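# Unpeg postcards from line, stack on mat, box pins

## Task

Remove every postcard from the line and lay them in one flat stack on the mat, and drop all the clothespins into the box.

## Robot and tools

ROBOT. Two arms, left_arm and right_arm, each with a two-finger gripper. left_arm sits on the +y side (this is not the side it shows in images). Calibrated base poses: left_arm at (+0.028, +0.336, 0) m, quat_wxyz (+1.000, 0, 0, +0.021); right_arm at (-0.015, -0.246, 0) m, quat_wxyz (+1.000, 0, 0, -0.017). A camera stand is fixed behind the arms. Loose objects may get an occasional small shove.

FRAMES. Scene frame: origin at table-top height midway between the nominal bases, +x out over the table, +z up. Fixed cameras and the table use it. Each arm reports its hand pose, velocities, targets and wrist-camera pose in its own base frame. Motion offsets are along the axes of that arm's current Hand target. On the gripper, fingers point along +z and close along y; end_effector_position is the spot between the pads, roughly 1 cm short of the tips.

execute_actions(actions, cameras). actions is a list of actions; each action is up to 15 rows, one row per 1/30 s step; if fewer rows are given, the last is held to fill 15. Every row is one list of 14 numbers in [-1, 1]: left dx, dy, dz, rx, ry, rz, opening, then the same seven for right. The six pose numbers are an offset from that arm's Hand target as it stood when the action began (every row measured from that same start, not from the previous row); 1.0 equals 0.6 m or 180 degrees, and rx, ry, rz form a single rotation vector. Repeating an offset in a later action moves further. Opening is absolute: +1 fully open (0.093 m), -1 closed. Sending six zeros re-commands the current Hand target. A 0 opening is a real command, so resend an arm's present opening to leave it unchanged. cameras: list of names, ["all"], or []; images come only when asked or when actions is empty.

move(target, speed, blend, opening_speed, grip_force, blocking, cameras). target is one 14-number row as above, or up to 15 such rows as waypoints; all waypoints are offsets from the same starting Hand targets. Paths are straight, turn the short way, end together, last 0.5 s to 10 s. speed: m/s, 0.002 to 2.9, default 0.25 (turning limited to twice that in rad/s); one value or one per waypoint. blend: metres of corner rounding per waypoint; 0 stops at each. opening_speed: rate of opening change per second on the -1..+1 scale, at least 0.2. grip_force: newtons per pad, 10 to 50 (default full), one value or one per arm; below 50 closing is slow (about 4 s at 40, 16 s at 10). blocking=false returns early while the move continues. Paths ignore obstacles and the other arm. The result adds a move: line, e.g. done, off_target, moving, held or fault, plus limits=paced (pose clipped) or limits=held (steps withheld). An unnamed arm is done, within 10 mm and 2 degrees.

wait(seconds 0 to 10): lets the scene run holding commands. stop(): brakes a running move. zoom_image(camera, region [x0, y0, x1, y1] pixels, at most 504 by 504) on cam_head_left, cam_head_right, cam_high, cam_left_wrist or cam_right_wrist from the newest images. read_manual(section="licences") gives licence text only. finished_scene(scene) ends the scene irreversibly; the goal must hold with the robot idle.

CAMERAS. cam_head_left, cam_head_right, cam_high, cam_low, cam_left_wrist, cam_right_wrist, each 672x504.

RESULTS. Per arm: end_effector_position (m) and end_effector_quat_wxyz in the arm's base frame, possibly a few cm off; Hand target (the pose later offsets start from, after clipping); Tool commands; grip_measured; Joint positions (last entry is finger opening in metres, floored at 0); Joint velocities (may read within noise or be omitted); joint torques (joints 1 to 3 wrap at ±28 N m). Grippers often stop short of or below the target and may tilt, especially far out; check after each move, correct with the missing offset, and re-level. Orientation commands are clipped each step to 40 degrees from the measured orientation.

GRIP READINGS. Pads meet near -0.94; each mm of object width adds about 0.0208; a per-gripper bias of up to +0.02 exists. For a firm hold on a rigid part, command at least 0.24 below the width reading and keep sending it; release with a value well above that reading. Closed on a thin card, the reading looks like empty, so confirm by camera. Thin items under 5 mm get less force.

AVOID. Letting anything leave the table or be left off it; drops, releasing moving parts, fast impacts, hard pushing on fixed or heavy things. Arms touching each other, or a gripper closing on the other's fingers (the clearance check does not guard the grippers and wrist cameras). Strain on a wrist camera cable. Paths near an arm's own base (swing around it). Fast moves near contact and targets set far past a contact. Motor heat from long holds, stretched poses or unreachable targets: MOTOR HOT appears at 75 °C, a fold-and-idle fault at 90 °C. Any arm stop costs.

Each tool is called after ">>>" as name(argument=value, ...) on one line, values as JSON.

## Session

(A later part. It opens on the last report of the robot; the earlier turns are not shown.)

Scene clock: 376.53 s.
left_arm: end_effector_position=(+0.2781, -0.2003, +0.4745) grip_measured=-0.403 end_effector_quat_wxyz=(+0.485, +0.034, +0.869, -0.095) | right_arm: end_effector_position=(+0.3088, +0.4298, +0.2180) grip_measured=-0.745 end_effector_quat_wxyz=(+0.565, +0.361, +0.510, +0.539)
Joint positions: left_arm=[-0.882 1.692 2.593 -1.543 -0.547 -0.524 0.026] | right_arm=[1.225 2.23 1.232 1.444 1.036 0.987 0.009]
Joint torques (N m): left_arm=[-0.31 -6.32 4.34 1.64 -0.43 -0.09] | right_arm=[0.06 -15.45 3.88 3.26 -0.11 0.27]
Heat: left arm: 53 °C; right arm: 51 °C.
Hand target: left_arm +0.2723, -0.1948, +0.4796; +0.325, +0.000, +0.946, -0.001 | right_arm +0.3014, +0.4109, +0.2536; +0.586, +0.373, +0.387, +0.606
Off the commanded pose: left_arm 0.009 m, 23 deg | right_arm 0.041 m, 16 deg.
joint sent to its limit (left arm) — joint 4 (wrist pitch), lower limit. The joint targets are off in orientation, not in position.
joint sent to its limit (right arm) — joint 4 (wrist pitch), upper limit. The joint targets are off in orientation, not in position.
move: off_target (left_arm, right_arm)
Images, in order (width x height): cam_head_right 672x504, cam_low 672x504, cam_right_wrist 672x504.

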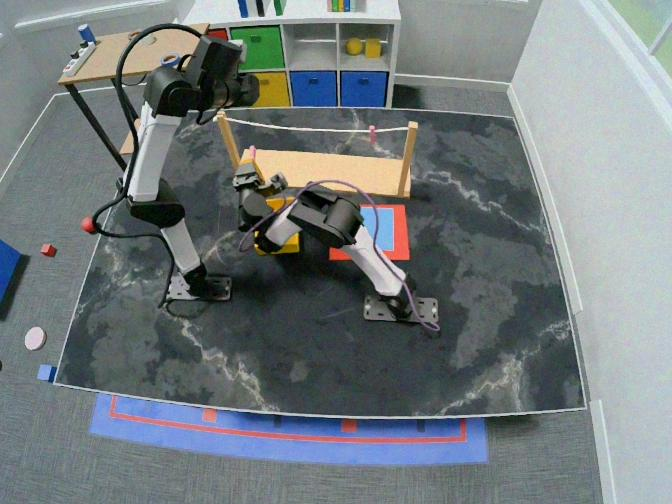

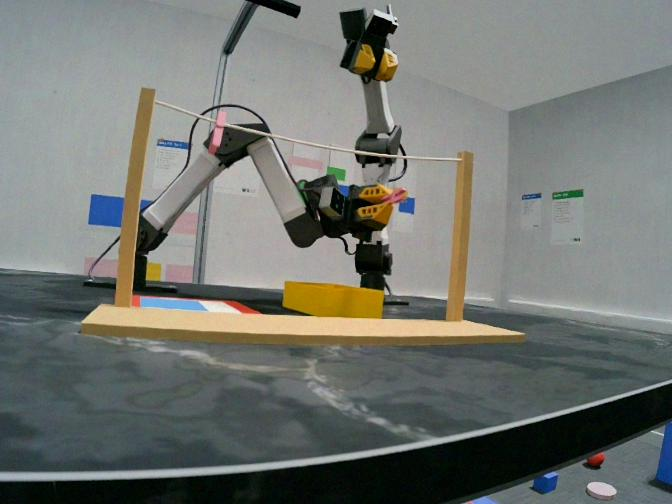

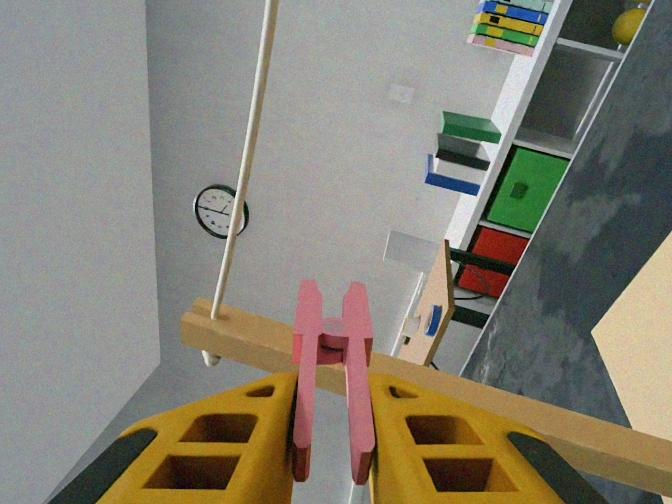

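>>> move(target=[[0,0,0,0,0,0,-0.4,-0.079,0.006,-0.147,0.088,0.530,-0.452,-1],[0,0,0,0,0,0,-0.4,-0.082,-0.248,-0.213,0.088,0.530,-0.452,-1]], speed=0.3, cameras=["cam_right_wrist"])

Scene clock: 383.37 s.
left_arm: end_effector_position=(+0.2781, -0.2003, +0.4745) grip_measured=-0.403 end_effector_quat_wxyz=(+0.485, +0.034, +0.869, -0.095) | right_arm: end_effector_position=(+0.2507, +0.3625, +0.0753) grip_measured=-0.746 end_effector_quat_wxyz=(+0.318, -0.394, +0.850, +0.145)
Joint positions: left_arm=[-0.882 1.692 2.593 -1.543 -0.547 -0.524 0.026] | right_arm=[1 1.719 1.001 -0.144 0.09 0.098 0.009]
Joint torques (N m): left_arm=[-0.18 -6.2 4.44 1.63 -0.41 -0.1] | right_arm=[-0.77 -7.15 4.41 2.23 -0.09 0.1]
Heat: left arm: 52 °C; right arm: 51 °C.
Hand target: left_arm +0.2723, -0.1948, +0.4796; +0.325, +0.000, +0.946, -0.001 | right_arm +0.2500, +0.3596, +0.0650; +0.310, -0.397, +0.851, +0.145
Off the commanded pose: left_arm 0.009 m, 23 deg | right_arm 0.011 m, 1 deg.
joint sent to its limit (left arm) — joint 4 (wrist pitch), lower limit. The joint targets are off in orientation, not in position.
move: off_target (left_arm, right_arm)
Images, in order (width x height): cam_right_wrist 672x504.

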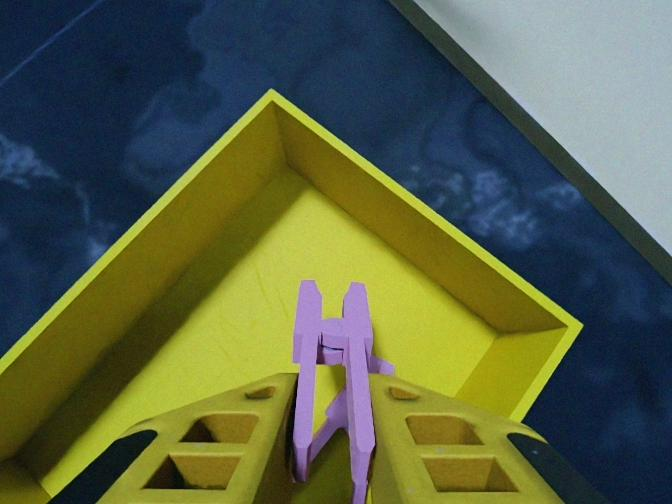

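>>> move(target=[[0,0,0,0,0,0,-0.4,0.018,0,0.0213,0,0,0,-1],[0,0,0,0,0,0,-0.4,0.018,0,0.0213,0,0,0,0.2],[0,0,0,0,0,0,-0.4,0,0,-0.27,0,0,0,0.2]], speed=0.2, opening_speed=0.8, cameras=["cam_right_wrist"])

>>> move(target=[0,0,0,0,0,0,-0.4,-0.083,-0.436,-0.173,0.2725,-0.311,0.099,-0.2], speed=0.3, cameras=["cam_right_wrist","cam_head_left"])

Scene clock: 391.07 s.
left_arm: end_effector_position=(+0.2781, -0.2003, +0.4745) grip_measured=-0.403 end_effector_quat_wxyz=(+0.485, +0.034, +0.869, -0.095) | right_arm: end_effector_position=(+0.1817, +0.2764, +0.1765) grip_measured=+0.198 end_effector_quat_wxyz=(+0.297, -0.402, +0.855, +0.140)
Joint positions: left_arm=[-0.882 1.692 2.593 -1.543 -0.547 -0.524 0.026] | right_arm=[1.04 1.221 1.002 -0.689 0.1 0.126 0.055]
Joint torques (N m): left_arm=[-0.24 -6.13 4.29 1.64 -0.43 -0.03] | right_arm=[0.64 -4.63 8.49 1.85 0.16 0.23]
Heat: left arm: 51 °C; right arm: 50 °C.
Hand target: left_arm +0.2723, -0.1948, +0.4796; +0.325, +0.000, +0.946, -0.001 | right_arm +0.1831, +0.2797, +0.1890; +0.310, -0.397, +0.852, +0.145
Off the commanded pose: left_arm 0.009 m, 23 deg | right_arm 0.013 m, 2 deg.
joint sent to its limit (left arm) — joint 4 (wrist pitch), lower limit. The joint targets are off in orientation, not in position.
move: off_target (left_arm, right_arm)
Images, in order (width x height): cam_right_wrist 672x504.

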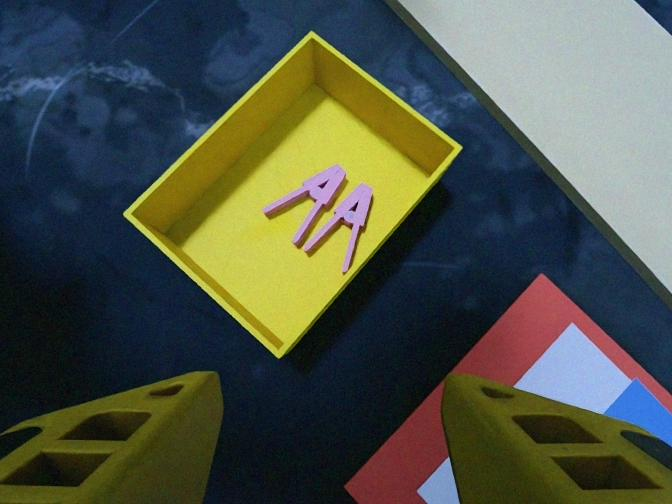

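Scene clock: 394.27 s.
left_arm: end_effector_position=(+0.2781, -0.2003, +0.4745) grip_measured=-0.403 end_effector_quat_wxyz=(+0.485, +0.034, +0.869, -0.095) | right_arm: end_effector_position=(+0.3642, +0.0932, +0.3091) grip_measured=-0.198 end_effector_quat_wxyz=(+0.770, -0.002, +0.638, +0.009)
Joint positions: left_arm=[-0.882 1.692 2.593 -1.543 -0.547 -0.524 0.026] | right_arm=[0.428 1.145 0.534 0.816 0.405 -0.073 0.036]
Joint torques (N m): left_arm=[-0.08 -6.16 4.37 1.66 -0.43 -0.05] | right_arm=[-0.62 -2.59 5.03 2.57 0.04 0.12]
Heat: left arm: 51 °C; right arm: 50 °C.
Hand target: left_arm +0.2723, -0.1948, +0.4796; +0.325, +0.000, +0.946, -0.001 | right_arm +0.3653, +0.0899, +0.3006; +0.766, -0.001, +0.643, +0.001
Off the commanded pose: left_arm 0.009 m, 23 deg | right_arm 0.009 m, 1 deg.
joint sent to its limit (left arm) — joint 4 (wrist pitch), lower limit. The joint targets are off in orientation, not in position.
move: off_target (left_arm)
Images, in order (width x height): cam_head_left 672x504, cam_right_wrist 672x504.

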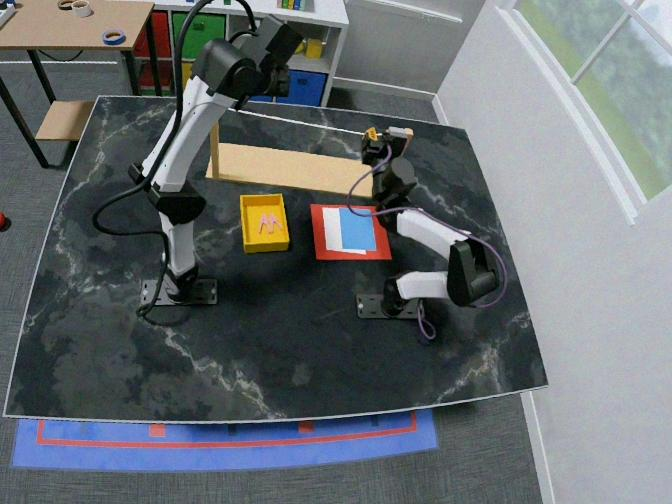

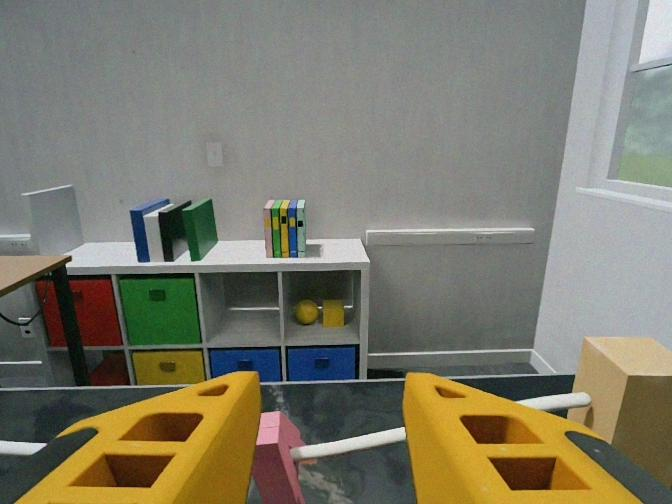

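>>> move(target=[0,0,0,0,0,0,-0.4,0.0445,0.0335,-0.0163,0,0,0,-0.2], speed=0.2, cameras=["cam_right_wrist","cam_low"])

Scene clock: 396.50 s.
left_arm: end_effector_position=(+0.2781, -0.2003, +0.4745) grip_measured=-0.403 end_effector_quat_wxyz=(+0.485, +0.034, +0.869, -0.095) | right_arm: end_effector_position=(+0.3608, +0.1095, +0.2790) grip_measured=-0.198 end_effector_quat_wxyz=(+0.769, +0.001, +0.639, +0.005)
Joint positions: left_arm=[-0.882 1.692 2.593 -1.543 -0.547 -0.524 0.026] | right_arm=[0.508 1.245 0.459 0.995 0.494 -0.093 0.036]
Joint torques (N m): left_arm=[-0.49 -6.23 4.41 1.6 -0.42 -0.07] | right_arm=[0.49 -2.97 4.96 2.42 0.03 0.12]
Heat: left arm: 51 °C; right arm: 50 °C.
Hand target: left_arm +0.2723, -0.1948, +0.4796; +0.325, +0.000, +0.946, -0.001 | right_arm +0.3603, +0.1100, +0.2725; +0.766, -0.001, +0.643, +0.001
Off the commanded pose: left_arm 0.009 m, 23 deg | right_arm 0.007 m, 1 deg.
joint sent to its limit (left arm) — joint 4 (wrist pitch), lower limit. The joint targets are off in orientation, not in position.
move: off_target (left_arm)
Images, in order (width x height): cam_low 672x504, cam_right_wrist 672x504.

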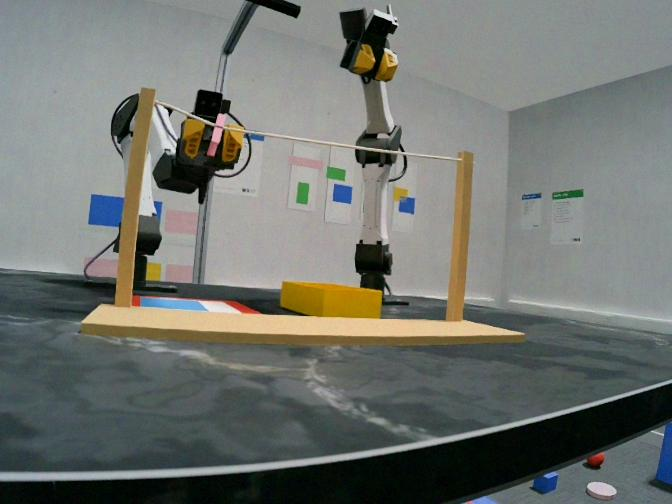

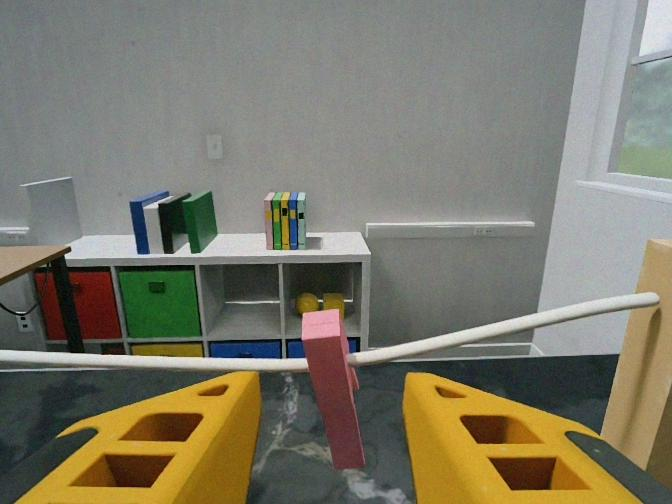

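>>> move(target=[[0,0,0,0,0,0,-0.4,-0.018,0,0.048,0,0,0,-0.2],[0,0,0,0,0,0,-0.4,-0.018,0,0.048,0,0,0,-1]], speed=0.12, opening_speed=0.8, cameras=["cam_right_wrist","cam_low"])

Scene clock: 400.03 s.
left_arm: end_effector_position=(+0.2781, -0.2003, +0.4745) grip_measured=-0.403 end_effector_quat_wxyz=(+0.485, +0.034, +0.869, -0.095) | right_arm: end_effector_position=(+0.3816, +0.1090, +0.2801) grip_measured=-0.856 end_effector_quat_wxyz=(+0.762, -0.005, +0.647, -0.004)
Joint positions: left_arm=[-0.882 1.692 2.593 -1.543 -0.547 -0.524 0.026] | right_arm=[0.467 1.309 0.532 0.959 0.458 -0.093 0.004]
Joint torques (N m): left_arm=[-0.28 -6.12 4.3 1.65 -0.42 -0.07] | right_arm=[-0.69 -3.59 8.28 2.29 -0.12 0.23]
Heat: left arm: 51 °C; right arm: 50 °C.
Hand target: left_arm +0.2723, -0.1948, +0.4796; +0.325, +0.000, +0.946, -0.001 | right_arm +0.3868, +0.1100, +0.2881; +0.766, -0.001, +0.643, +0.001
Off the commanded pose: left_arm 0.009 m, 23 deg | right_arm 0.010 m, 1 deg.
joint sent to its limit (left arm) — joint 4 (wrist pitch), lower limit. The joint targets are off in orientation, not in position.
move: off_target (left_arm)
Images, in order (width x height): cam_low 672x504, cam_right_wrist 672x504.

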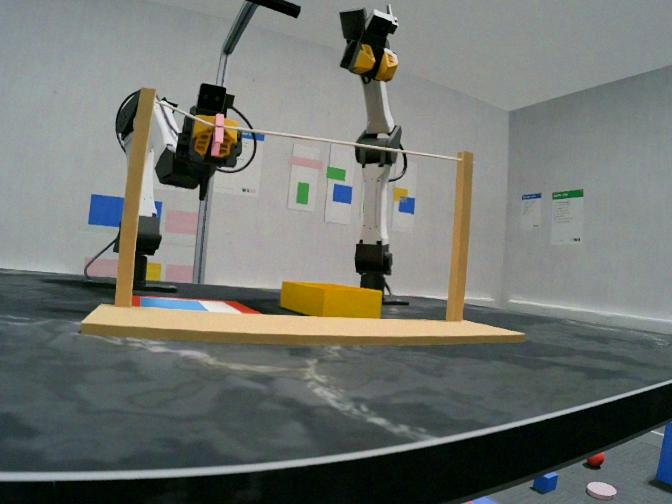

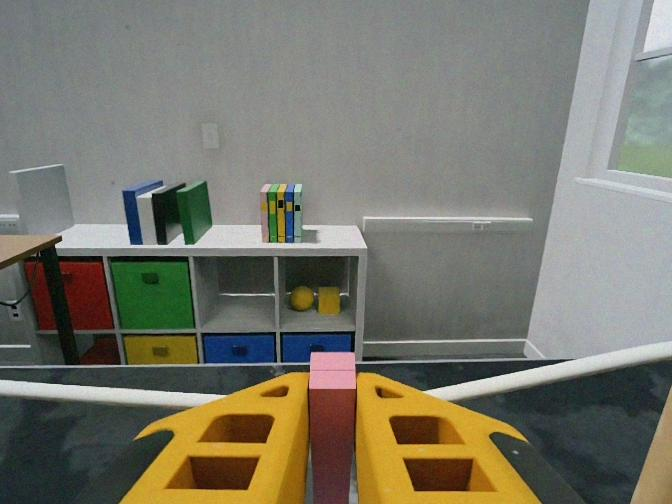

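>>> move(target=[0.279,-0.175,0.163,0.339,-0.322,-0.413,0,-0.0262,0,0.0433,0,0.345,0,-1], speed=0.3, cameras=["cam_low","cam_head_left","cam_head_right","cam_left_wrist"])

Scene clock: 405.93 s.
left_arm: end_effector_position=(+0.2036, -0.3087, +0.2809) grip_measured=-0.003 end_effector_quat_wxyz=(+0.544, -0.345, +0.539, -0.542) | right_arm: end_effector_position=(+0.4063, +0.1096, +0.3033) grip_measured=-0.869 end_effector_quat_wxyz=(+0.322, -0.006, +0.947, -0.006)
Joint positions: left_arm=[-1.419 1.559 0.626 1.409 -1.165 -0.911 0.045] | right_arm=[0.35 1.722 1.989 -1.215 0.218 0.267 0.003]
Joint torques (N m): left_arm=[0.08 -4.23 5.68 3.11 0.15 0] | right_arm=[-0.64 -6.8 7.94 1.72 0.01 0.25]
Heat: left arm: 50 °C; right arm: 51 °C.
Hand target: left_arm +0.2003, -0.2999, +0.2997; +0.586, -0.373, +0.387, -0.606 | right_arm +0.4097, +0.1100, +0.3080; +0.324, -0.001, +0.946, +0.000
Off the commanded pose: left_arm 0.021 m, 20 deg | right_arm 0.006 m, 1 deg.
joint sent to its limit (left arm) — joint 4 (wrist pitch), upper limit. The joint targets are off in orientation, not in position.
move: off_target (left_arm)
Images, in order (width x height): cam_head_left 672x504, cam_head_right 672x504, cam_low 672x504, cam_left_wrist 672x504.

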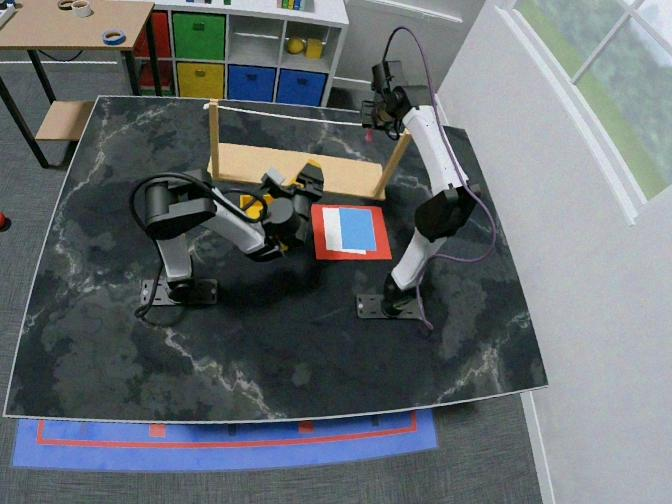

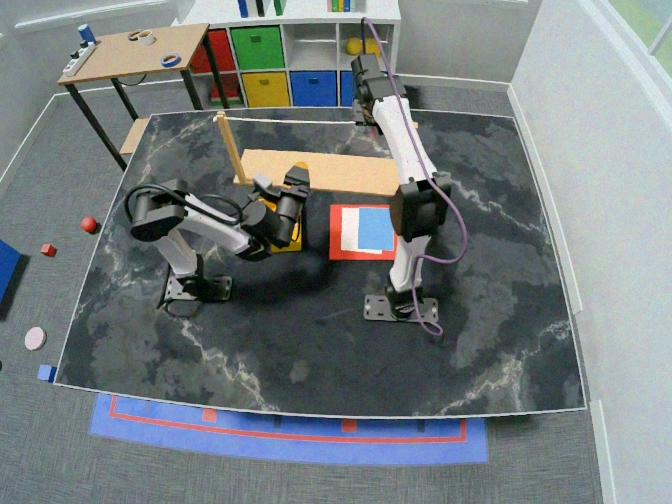

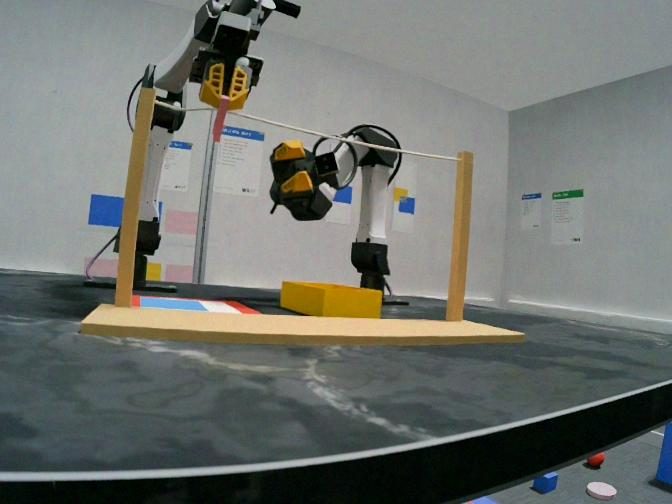

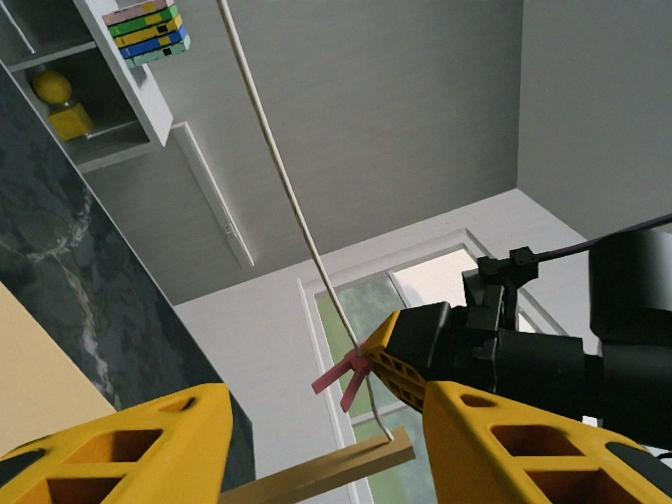

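>>> move(target=[0.314,0.111,0.043,0,0,0,0,0,0,0,0,0,0,-1], speed=0.25, cameras=["cam_left_wrist","cam_head_right"])

Scene clock: 408.27 s.
left_arm: end_effector_position=(+0.2434, -0.5018, +0.2346) grip_measured=-0.003 end_effector_quat_wxyz=(+0.555, -0.351, +0.516, -0.550) | right_arm: end_effector_position=(+0.4063, +0.1096, +0.3033) grip_measured=-0.869 end_effector_quat_wxyz=(+0.321, -0.006, +0.947, -0.006)
Joint positions: left_arm=[-1.399 2.364 1.527 1.412 -1.154 -0.843 0.045] | right_arm=[0.35 1.722 1.989 -1.215 0.218 0.267 0.003]
Joint torques (N m): left_arm=[0.98 -10.67 6.84 3.01 0.34 0.16] | right_arm=[-0.64 -6.83 7.94 1.73 0.03 0.25]
Heat: left arm: 50 °C; right arm: 51 °C.
Hand target: left_arm +0.2452, -0.4898, +0.2499; +0.586, -0.373, +0.387, -0.606 | right_arm +0.4097, +0.1099, +0.3080; +0.325, -0.001, +0.946, +0.000
Off the commanded pose: left_arm 0.019 m, 17 deg | right_arm 0.006 m, 1 deg.
joint sent to its limit (left arm) — joint 4 (wrist pitch), upper limit. The joint targets are off in orientation, not in position.
move: off_target (left_arm)
Images, in order (width x height): cam_head_right 672x504, cam_left_wrist 672x504.

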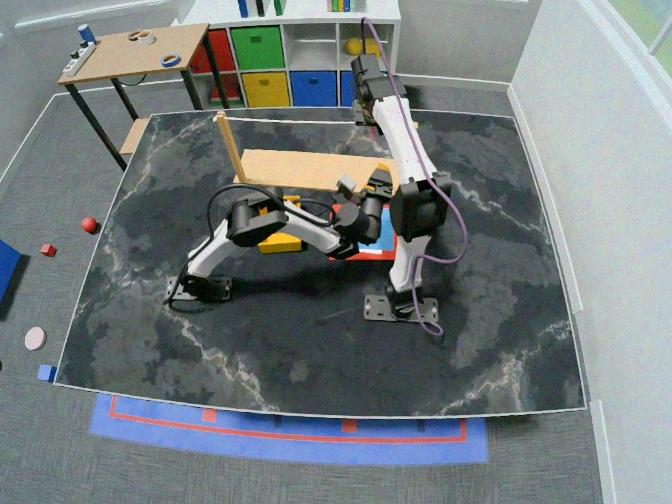

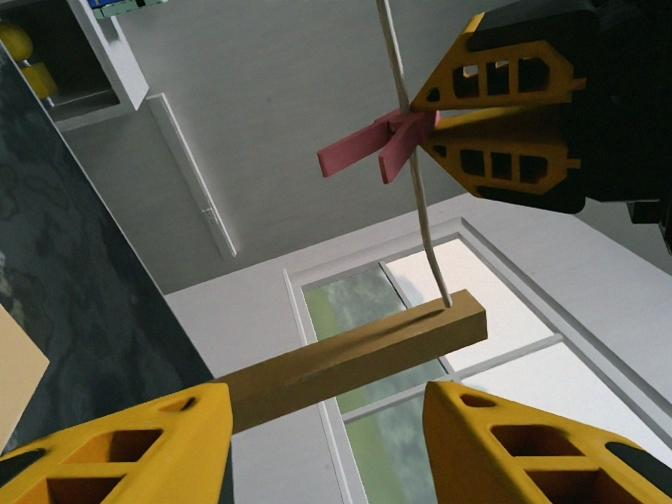

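>>> move(target=[-0.012,-0.011,0.115,0,0,0,0,0,0,0,0,0,0,-1], speed=0.12, cameras=["cam_left_wrist"])

Scene clock: 410.60 s.
left_arm: end_effector_position=(+0.3088, -0.4972, +0.2700) grip_measured=-0.003 end_effector_quat_wxyz=(+0.589, -0.350, +0.466, -0.560) | right_arm: end_effector_position=(+0.4063, +0.1096, +0.3033) grip_measured=-0.869 end_effector_quat_wxyz=(+0.321, -0.006, +0.947, -0.006)
Joint positions: left_arm=[-1.267 2.436 1.718 1.412 -1.045 -0.782 0.045] | right_arm=[0.35 1.722 1.989 -1.215 0.218 0.267 0.003]
Joint torques (N m): left_arm=[0.62 -11.1 7.19 2.89 0.59 0.15] | right_arm=[-0.62 -6.82 7.92 1.73 0.03 0.24]
Heat: left arm: 51 °C; right arm: 51 °C.
Hand target: left_arm +0.3051, -0.4848, +0.2849; +0.586, -0.373, +0.387, -0.606 | right_arm +0.4097, +0.1099, +0.3080; +0.325, -0.001, +0.946, +0.000
Off the commanded pose: left_arm 0.020 m, 11 deg | right_arm 0.006 m, 1 deg.
joint sent to its limit (left arm) — joint 4 (wrist pitch), upper limit. The joint targets are off in orientation, not in position.
move: off_target (left_arm)
Images, in order (width x height): cam_left_wrist 672x504.

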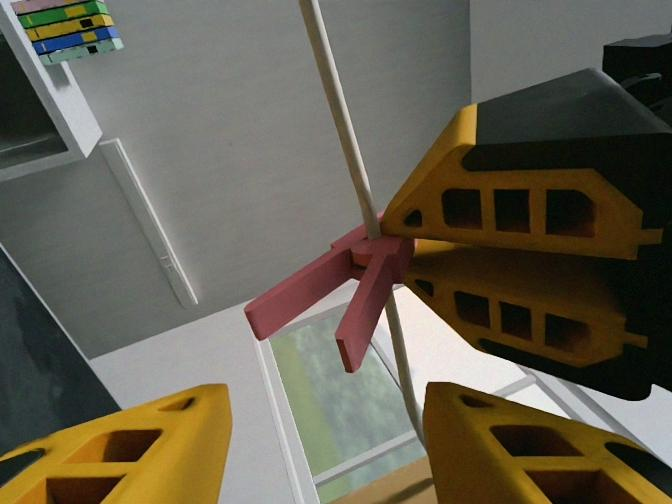

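>>> move(target=[0.0137,0.0243,0.0328,0,0,0,0,0,0,0,0,0,0,-1], speed=0.1, cameras=["cam_left_wrist"])

Scene clock: 412.67 s.
left_arm: end_effector_position=(+0.3321, -0.5035, +0.2708) grip_measured=-0.003 end_effector_quat_wxyz=(+0.592, -0.357, +0.440, -0.573) | right_arm: end_effector_position=(+0.4063, +0.1096, +0.3033) grip_measured=-0.869 end_effector_quat_wxyz=(+0.321, -0.006, +0.947, -0.006)
Joint positions: left_arm=[-1.227 2.531 1.863 1.411 -1.012 -0.79 0.045] | right_arm=[0.35 1.722 1.989 -1.215 0.218 0.267 0.003]
Joint torques (N m): left_arm=[0.55 -11.71 7.42 2.5 0.61 0.14] | right_arm=[-0.65 -6.8 7.94 1.73 0.03 0.25]
Heat: left arm: 52 °C; right arm: 52 °C.
Hand target: left_arm +0.3289, -0.4937, +0.2802; +0.586, -0.373, +0.387, -0.606 | right_arm +0.4097, +0.1099, +0.3080; +0.325, -0.001, +0.946, +0.000
Off the commanded pose: left_arm 0.014 m, 7 deg | right_arm 0.006 m, 1 deg.
move: off_target (left_arm)
Images, in order (width x height): cam_left_wrist 672x504.

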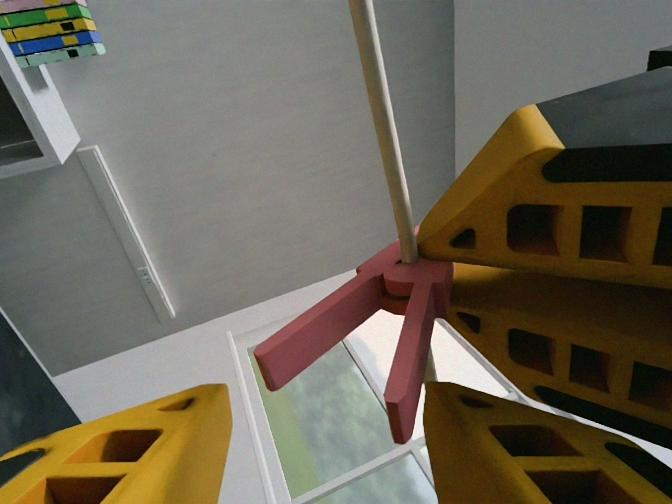

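>>> move(target=[-0.012,0,0.003,0,0,0.083,0,0,0,0,0,0,0,-1], speed=0.1, cameras=["cam_left_wrist"])

Scene clock: 415.40 s.
left_arm: end_effector_position=(+0.3329, -0.5034, +0.2711) grip_measured=-0.003 end_effector_quat_wxyz=(+0.660, -0.297, +0.481, -0.495) | right_arm: end_effector_position=(+0.4063, +0.1096, +0.3033) grip_measured=-0.869 end_effector_quat_wxyz=(+0.321, -0.006, +0.947, -0.006)
Joint positions: left_arm=[-1.225 2.531 1.863 1.41 -1.008 -0.538 0.045] | right_arm=[0.35 1.722 1.989 -1.215 0.218 0.267 0.003]
Joint torques (N m): left_arm=[1.26 -13.38 4.59 2.58 0.56 0.14] | right_arm=[-0.62 -6.84 7.94 1.72 0.03 0.24]
Heat: left arm: 53 °C; right arm: 52 °C.
Hand target: left_arm +0.3307, -0.4867, +0.2809; +0.660, -0.320, +0.432, -0.525 | right_arm +0.4097, +0.1099, +0.3080; +0.325, -0.001, +0.946, +0.000
Off the commanded pose: left_arm 0.020 m, 7 deg | right_arm 0.006 m, 1 deg.
move: off_target (left_arm)
Images, in order (width x height): cam_left_wrist 672x504.

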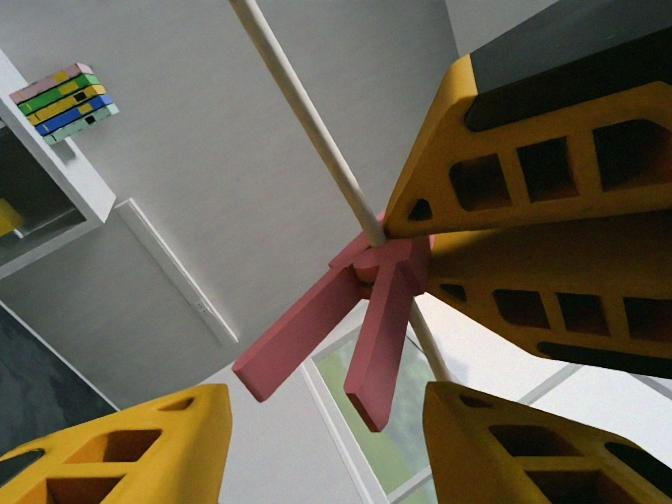

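>>> move(target=[-0.022,0.009,0.012,0,0,0,0,0,0,0,0,0,0,-1], speed=0.1, cameras=["cam_left_wrist"])

Scene clock: 417.00 s.
left_arm: end_effector_position=(+0.3468, -0.4951, +0.2484) grip_measured=-0.003 end_effector_quat_wxyz=(+0.666, -0.287, +0.497, -0.476) | right_arm: end_effector_position=(+0.4062, +0.1097, +0.3032) grip_measured=-0.869 end_effector_quat_wxyz=(+0.321, -0.006, +0.947, -0.006)
Joint positions: left_arm=[-1.195 2.531 1.794 1.411 -0.993 -0.554 0.045] | right_arm=[0.35 1.722 1.989 -1.216 0.217 0.267 0.003]
Joint torques (N m): left_arm=[0.81 -17.28 4.38 2.72 0.59 -0.04] | right_arm=[-0.61 -6.82 7.91 1.73 0.03 0.24]
Heat: left arm: 54 °C; right arm: 52 °C.
Hand target: left_arm +0.3385, -0.4728, +0.2823; +0.660, -0.320, +0.432, -0.525 | right_arm +0.4097, +0.1099, +0.3080; +0.324, -0.001, +0.946, +0.000
Off the commanded pose: left_arm 0.041 m, 10 deg | right_arm 0.006 m, 1 deg.
move: off_target (left_arm)
Images, in order (width x height): cam_left_wrist 672x504.

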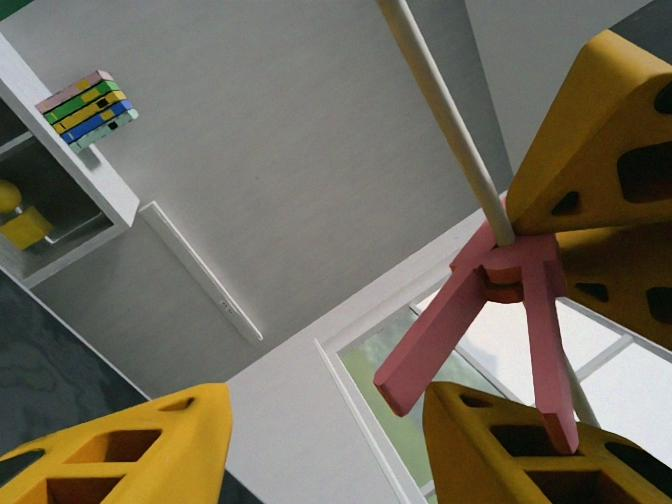

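>>> move(target=[[0.024,-0.0203,-0.1555,0,0,0,0,0,0,0,0,0,0,-1],[0.0215,-0.005,-0.0115,0,0,0,0,0,0,0,0,0,0,-1]], speed=0.12, cameras=["cam_left_wrist"])

Scene clock: 421.83 s.
left_arm: end_effector_position=(+0.3366, -0.4958, +0.2668) grip_measured=-0.003 end_effector_quat_wxyz=(+0.662, -0.295, +0.488, -0.487) | right_arm: end_effector_position=(+0.4062, +0.1097, +0.3032) grip_measured=-0.869 end_effector_quat_wxyz=(+0.321, -0.006, +0.947, -0.006)
Joint positions: left_arm=[-1.214 2.502 1.803 1.411 -1.006 -0.549 0.045] | right_arm=[0.35 1.722 1.989 -1.216 0.217 0.267 0.003]
Joint torques (N m): left_arm=[0.39 -11.59 7.45 2.57 0.57 0.15] | right_arm=[-0.64 -6.82 7.92 1.72 0.04 0.24]
Heat: left arm: 57 °C; right arm: 53 °C.
Hand target: left_arm +0.3321, -0.4858, +0.2787; +0.660, -0.320, +0.433, -0.525 | right_arm +0.4097, +0.1100, +0.3080; +0.324, -0.001, +0.946, +0.000
Off the commanded pose: left_arm 0.016 m, 8 deg | right_arm 0.006 m, 1 deg.
move: off_target (left_arm)
Images, in order (width x height): cam_left_wrist 672x504.

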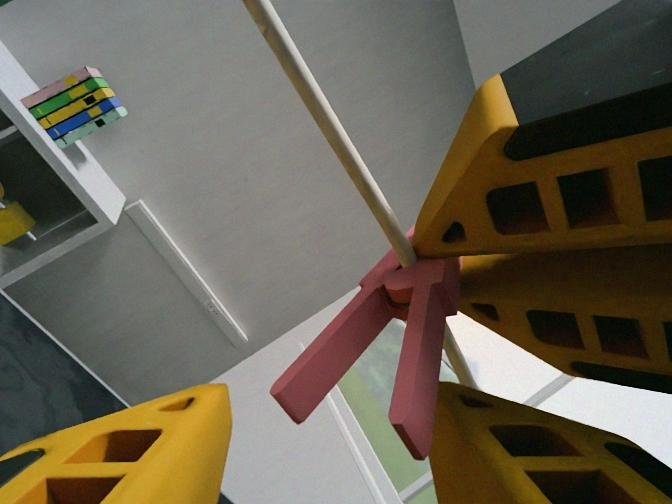

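>>> move(target=[0,0,0,0,0,0,-1,0,0,0,0,0,0,-1], opening_speed=0.8, cameras=["cam_left_wrist","cam_low"])

Scene clock: 423.77 s.
left_arm: end_effector_position=(+0.3369, -0.4981, +0.2612) grip_measured=-0.984 end_effector_quat_wxyz=(+0.664, -0.290, +0.492, -0.483) | right_arm: end_effector_position=(+0.4073, +0.1111, +0.3057) grip_measured=-0.869 end_effector_quat_wxyz=(+0.324, -0.001, +0.946, +0.000)
Joint positions: left_arm=[-1.214 2.513 1.805 1.411 -1.002 -0.542 0] | right_arm=[0.35 1.724 1.999 -1.215 0.211 0.278 0.003]
Joint torques (N m): left_arm=[0.62 -12.44 7.42 2.61 0.49 0.06] | right_arm=[-0.62 -7.04 7.27 1.78 0.09 0.12]
Heat: left arm: 57 °C; right arm: 53 °C.
Hand target: left_arm +0.3320, -0.4858, +0.2789; +0.660, -0.320, +0.432, -0.525 | right_arm +0.4097, +0.1099, +0.3081; +0.325, -0.001, +0.946, +0.000
Off the commanded pose: left_arm 0.022 m, 9 deg | right_arm 0.003 m, 0 deg.
move: off_target (left_arm)
Images, in order (width x height): cam_low 672x504, cam_left_wrist 672x504.

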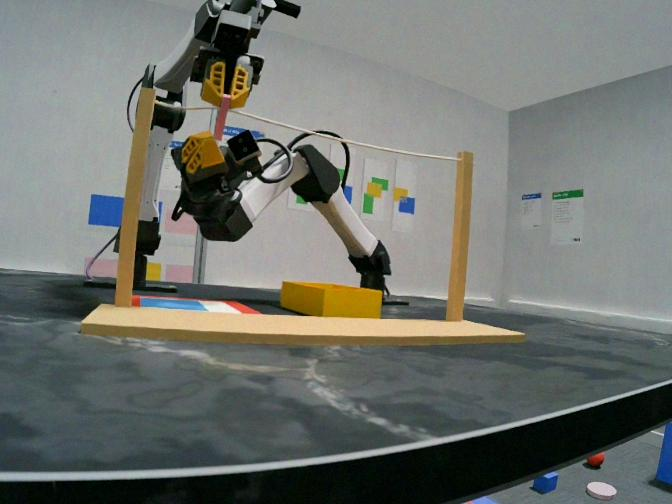

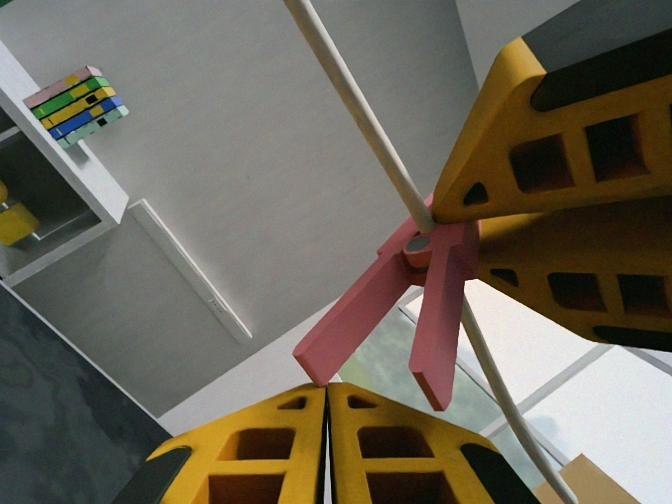

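>>> move(target=[[0,0,-0.1,0,0,0,-1,0,0,0,0,0,0,-1],[0,-0.01,-0.1,0,0,0,0,0,0,0,0,0,0,-1],[-0.001,-0.002,0.019,0,0,0,0,0,0,0,0,0,0,-1]], speed=0.12, opening_speed=1.5, cameras=["cam_left_wrist"])

Scene clock: 429.17 s.
left_arm: end_effector_position=(+0.3422, -0.4944, +0.2774) grip_measured=-0.003 end_effector_quat_wxyz=(+0.660, -0.302, +0.474, -0.499) | right_arm: end_effector_position=(+0.4076, +0.1114, +0.3078) grip_measured=-0.869 end_effector_quat_wxyz=(+0.326, -0.001, +0.945, +0.002)
Joint positions: left_arm=[-1.202 2.507 1.839 1.41 -0.993 -0.56 0.045] | right_arm=[0.35 1.725 2.006 -1.216 0.21 0.279 0.003]
Joint torques (N m): left_arm=[1.07 -11.59 7.39 2.19 0.62 0.12] | right_arm=[-0.66 -7.08 6.78 1.7 0.11 0.13]
Heat: left arm: 59 °C; right arm: 53 °C.
Hand target: left_arm +0.3418, -0.4858, +0.2849; +0.660, -0.320, +0.432, -0.525 | right_arm +0.4097, +0.1100, +0.3081; +0.325, -0.001, +0.946, +0.000
Off the commanded pose: left_arm 0.011 m, 6 deg | right_arm 0.003 m, 0 deg.
move: off_target (left_arm); target 2's new opening was sent with left_arm's hand 0.060 m and 17 deg from that target
Images, in order (width x height): cam_left_wrist 672x504.

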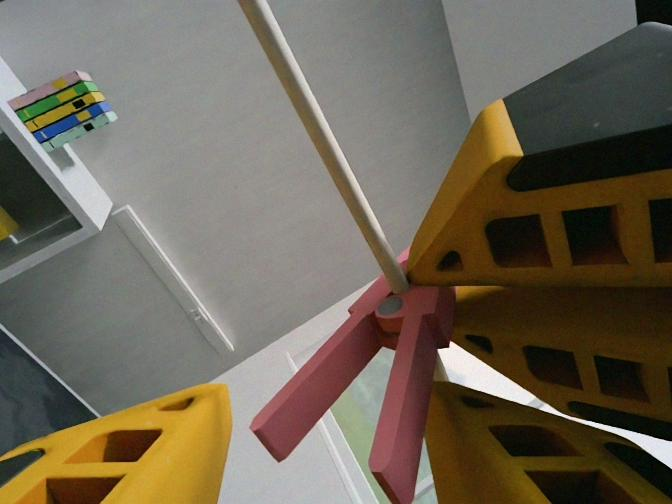

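Excellent depth. Close.

>>> move(target=[0,0,0,0,0,0,-1,0,0,0,0,0,0,-1], opening_speed=0.8, cameras=["cam_left_wrist"])

Scene clock: 432.50 s.
left_arm: end_effector_position=(+0.3423, -0.4959, +0.2750) grip_measured=-0.709 end_effector_quat_wxyz=(+0.670, -0.289, +0.481, -0.486) | right_arm: end_effector_position=(+0.4087, +0.1115, +0.3087) grip_measured=-0.869 end_effector_quat_wxyz=(+0.329, +0.002, +0.944, +0.002)
Joint positions: left_arm=[-1.202 2.512 1.839 1.409 -0.988 -0.523 0.011] | right_arm=[0.35 1.725 2.006 -1.21 0.212 0.284 0.003]
Joint velocities: left_arm=[-0.002 -0.002 -0.002 0.037 -0.037 -0.007 -0.004] | right_arm=[within noise]
Joint torques (N m): left_arm=[1.17 -12.1 7.34 2.21 0.53 -0.33] | right_arm=[-0.62 -6.72 6.71 1.71 0.09 0.03]
Heat: left arm: 60 °C; right arm: 53 °C.
Hand target: left_arm +0.3418, -0.4859, +0.2850; +0.660, -0.320, +0.432, -0.525 | right_arm +0.4096, +0.1099, +0.3081; +0.325, -0.001, +0.946, +0.000
Off the commanded pose: left_arm 0.014 m, 8 deg | right_arm 0.002 m, 1 deg.
move: off_target (left_arm)
Images, in order (width x height): cam_left_wrist 672x504.

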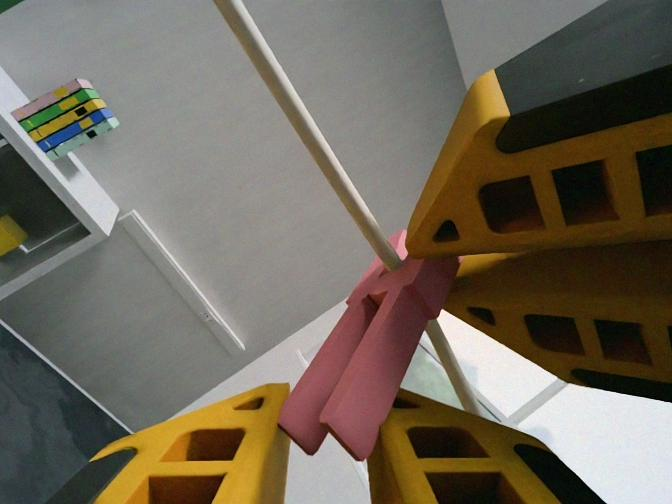

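>>> move(target=[[0,0,0,0,0,0,-1,0,0,0,0,0,0,-0.4],[0,0,0,0,0,0,-1,0,0,-0.33,0,0,0,-0.4]], speed=0.18, opening_speed=0.8, cameras=["cam_left_wrist","cam_low"])

Scene clock: 435.73 s.
left_arm: end_effector_position=(+0.3389, -0.5006, +0.2763) grip_measured=-0.977 end_effector_quat_wxyz=(+0.662, -0.287, +0.477, -0.503) | right_arm: end_effector_position=(+0.2890, +0.1100, +0.4629) grip_measured=-0.402 end_effector_quat_wxyz=(+0.455, -0.020, +0.889, +0.050)
Joint positions: left_arm=[-1.207 2.515 1.842 1.409 -0.968 -0.55 0] | right_arm=[0.541 1.546 2.441 -1.555 0.33 0.334 0.026]
Joint torques (N m): left_arm=[1.5 -12.11 7.39 2.27 0.27 0.05] | right_arm=[0.64 -3.37 4.22 2.13 0.22 0.25]
Heat: left arm: 61 °C; right arm: 52 °C.
Hand target: left_arm +0.3418, -0.4859, +0.2848; +0.660, -0.320, +0.433, -0.525 | right_arm +0.2880, +0.1098, +0.4644; +0.325, -0.001, +0.946, +0.000
Off the commanded pose: left_arm 0.017 m, 7 deg | right_arm 0.002 m, 17 deg.
joint sent to its limit (right arm) — joint 4 (wrist pitch), lower limit. The joint targets are off in orientation, not in position.
move: off_target (left_arm, right_arm)
Images, in order (width x height): cam_low 672x504, cam_left_wrist 672x504.

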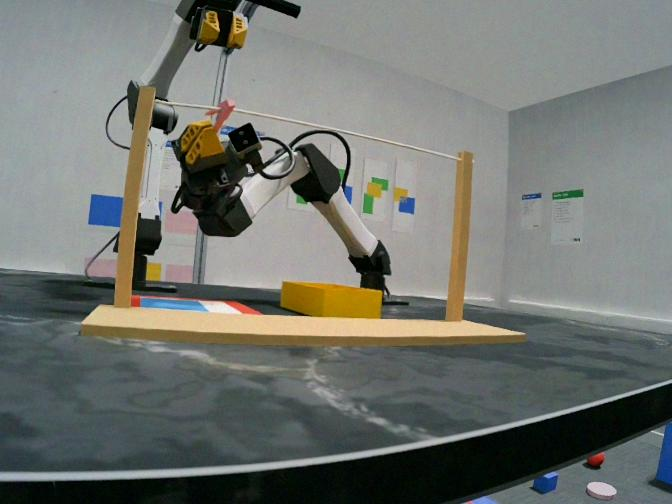

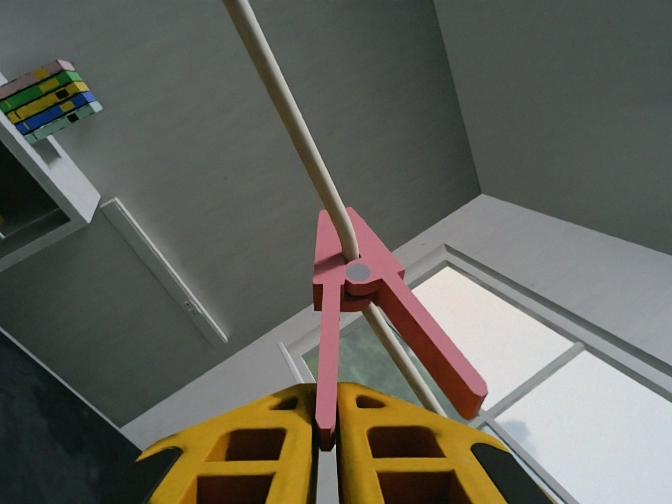

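>>> move(target=[0,0,0,0,0,0,-1,0,0,0.24,0,0,0,-0.2], speed=0.18, cameras=["cam_right_wrist","cam_left_wrist"])

Scene clock: 437.67 s.
left_arm: end_effector_position=(+0.3389, -0.5006, +0.2763) grip_measured=-0.977 end_effector_quat_wxyz=(+0.662, -0.287, +0.477, -0.503) | right_arm: end_effector_position=(+0.3743, +0.1089, +0.3511) grip_measured=-0.202 end_effector_quat_wxyz=(+0.324, +0.002, +0.946, -0.005)
Joint positions: left_arm=[-1.207 2.515 1.842 1.409 -0.968 -0.55 0] | right_arm=[0.388 1.739 2.243 -1.455 0.244 0.313 0.036]
Joint torques (N m): left_arm=[1.46 -12.36 7.41 2.24 0.32 -0.04] | right_arm=[-0.58 -7.41 4.81 1.91 -0.02 0.14]
Heat: left arm: 61 °C; right arm: 52 °C.
Hand target: left_arm +0.3418, -0.4859, +0.2848; +0.660, -0.320, +0.433, -0.525 | right_arm +0.3765, +0.1100, +0.3507; +0.325, -0.001, +0.946, +0.000
Off the commanded pose: left_arm 0.017 m, 7 deg | right_arm 0.002 m, 1 deg.
move: off_target (left_arm)
Images, in order (width x height): cam_left_wrist 672x504, cam_right_wrist 672x504.

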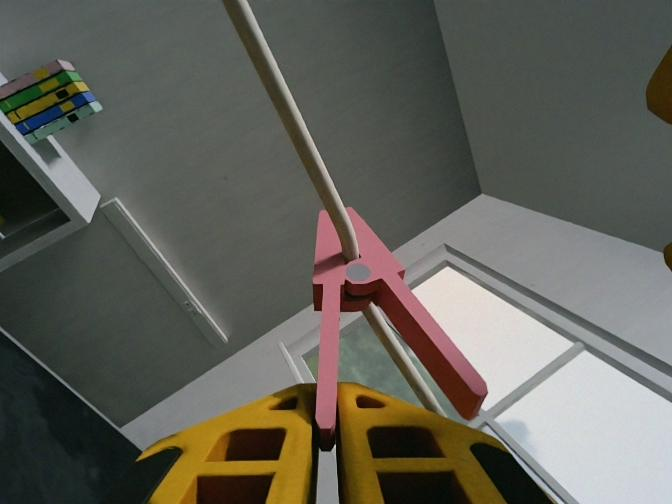

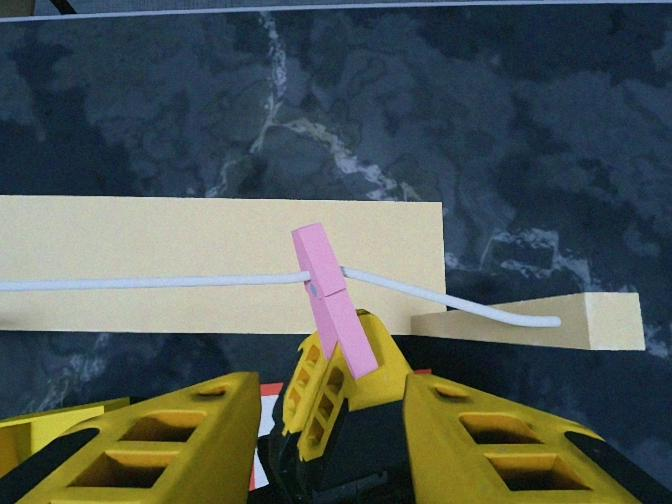

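>>> move(target=[[0,0,0,0,0,0,-1,-0.0197,0.01,0.05,0,0,0,-0.2],[0,0,0,0,0,0,-1,-0.0197,0.01,0.11,0,0,0,-0.2]], speed=0.1, cameras=["cam_right_wrist","cam_left_wrist"])

Scene clock: 440.83 s.
left_arm: end_effector_position=(+0.3389, -0.5006, +0.2763) grip_measured=-0.977 end_effector_quat_wxyz=(+0.662, -0.287, +0.477, -0.503) | right_arm: end_effector_position=(+0.4227, +0.1152, +0.3130) grip_measured=-0.202 end_effector_quat_wxyz=(+0.330, +0.002, +0.944, -0.002)
Joint positions: left_arm=[-1.207 2.515 1.842 1.409 -0.968 -0.55 0] | right_arm=[0.35 1.799 2.115 -1.245 0.221 0.281 0.036]
Joint torques (N m): left_arm=[1.5 -12.25 7.27 2.19 0.3 0] | right_arm=[-0.61 -7.73 4.48 1.93 0 0.1]
Heat: left arm: 62 °C; right arm: 51 °C.
Hand target: left_arm +0.3418, -0.4859, +0.2848; +0.660, -0.320, +0.433, -0.525 | right_arm +0.4263, +0.1161, +0.3059; +0.325, -0.001, +0.946, +0.000
Off the commanded pose: left_arm 0.017 m, 7 deg | right_arm 0.008 m, 1 deg.
move: off_target (left_arm)
Images, in order (width x height): cam_left_wrist 672x504, cam_right_wrist 672x504.

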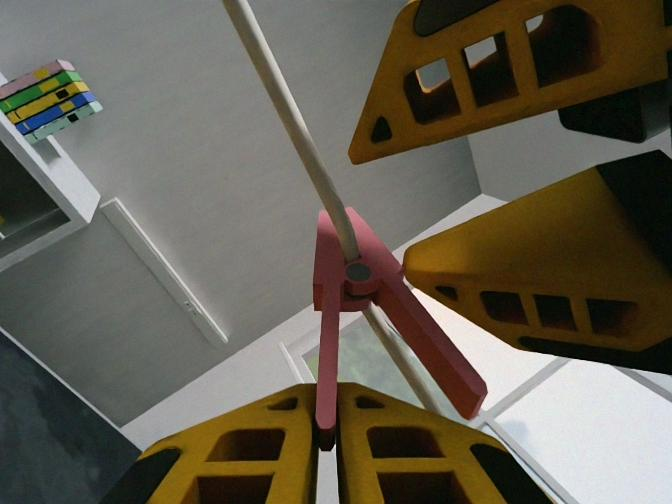

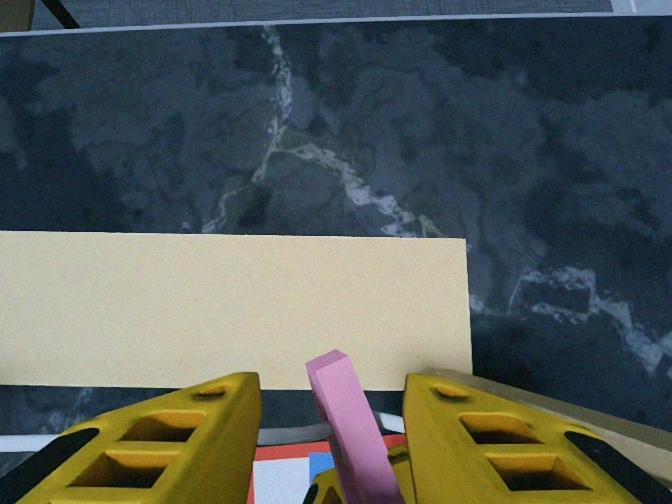

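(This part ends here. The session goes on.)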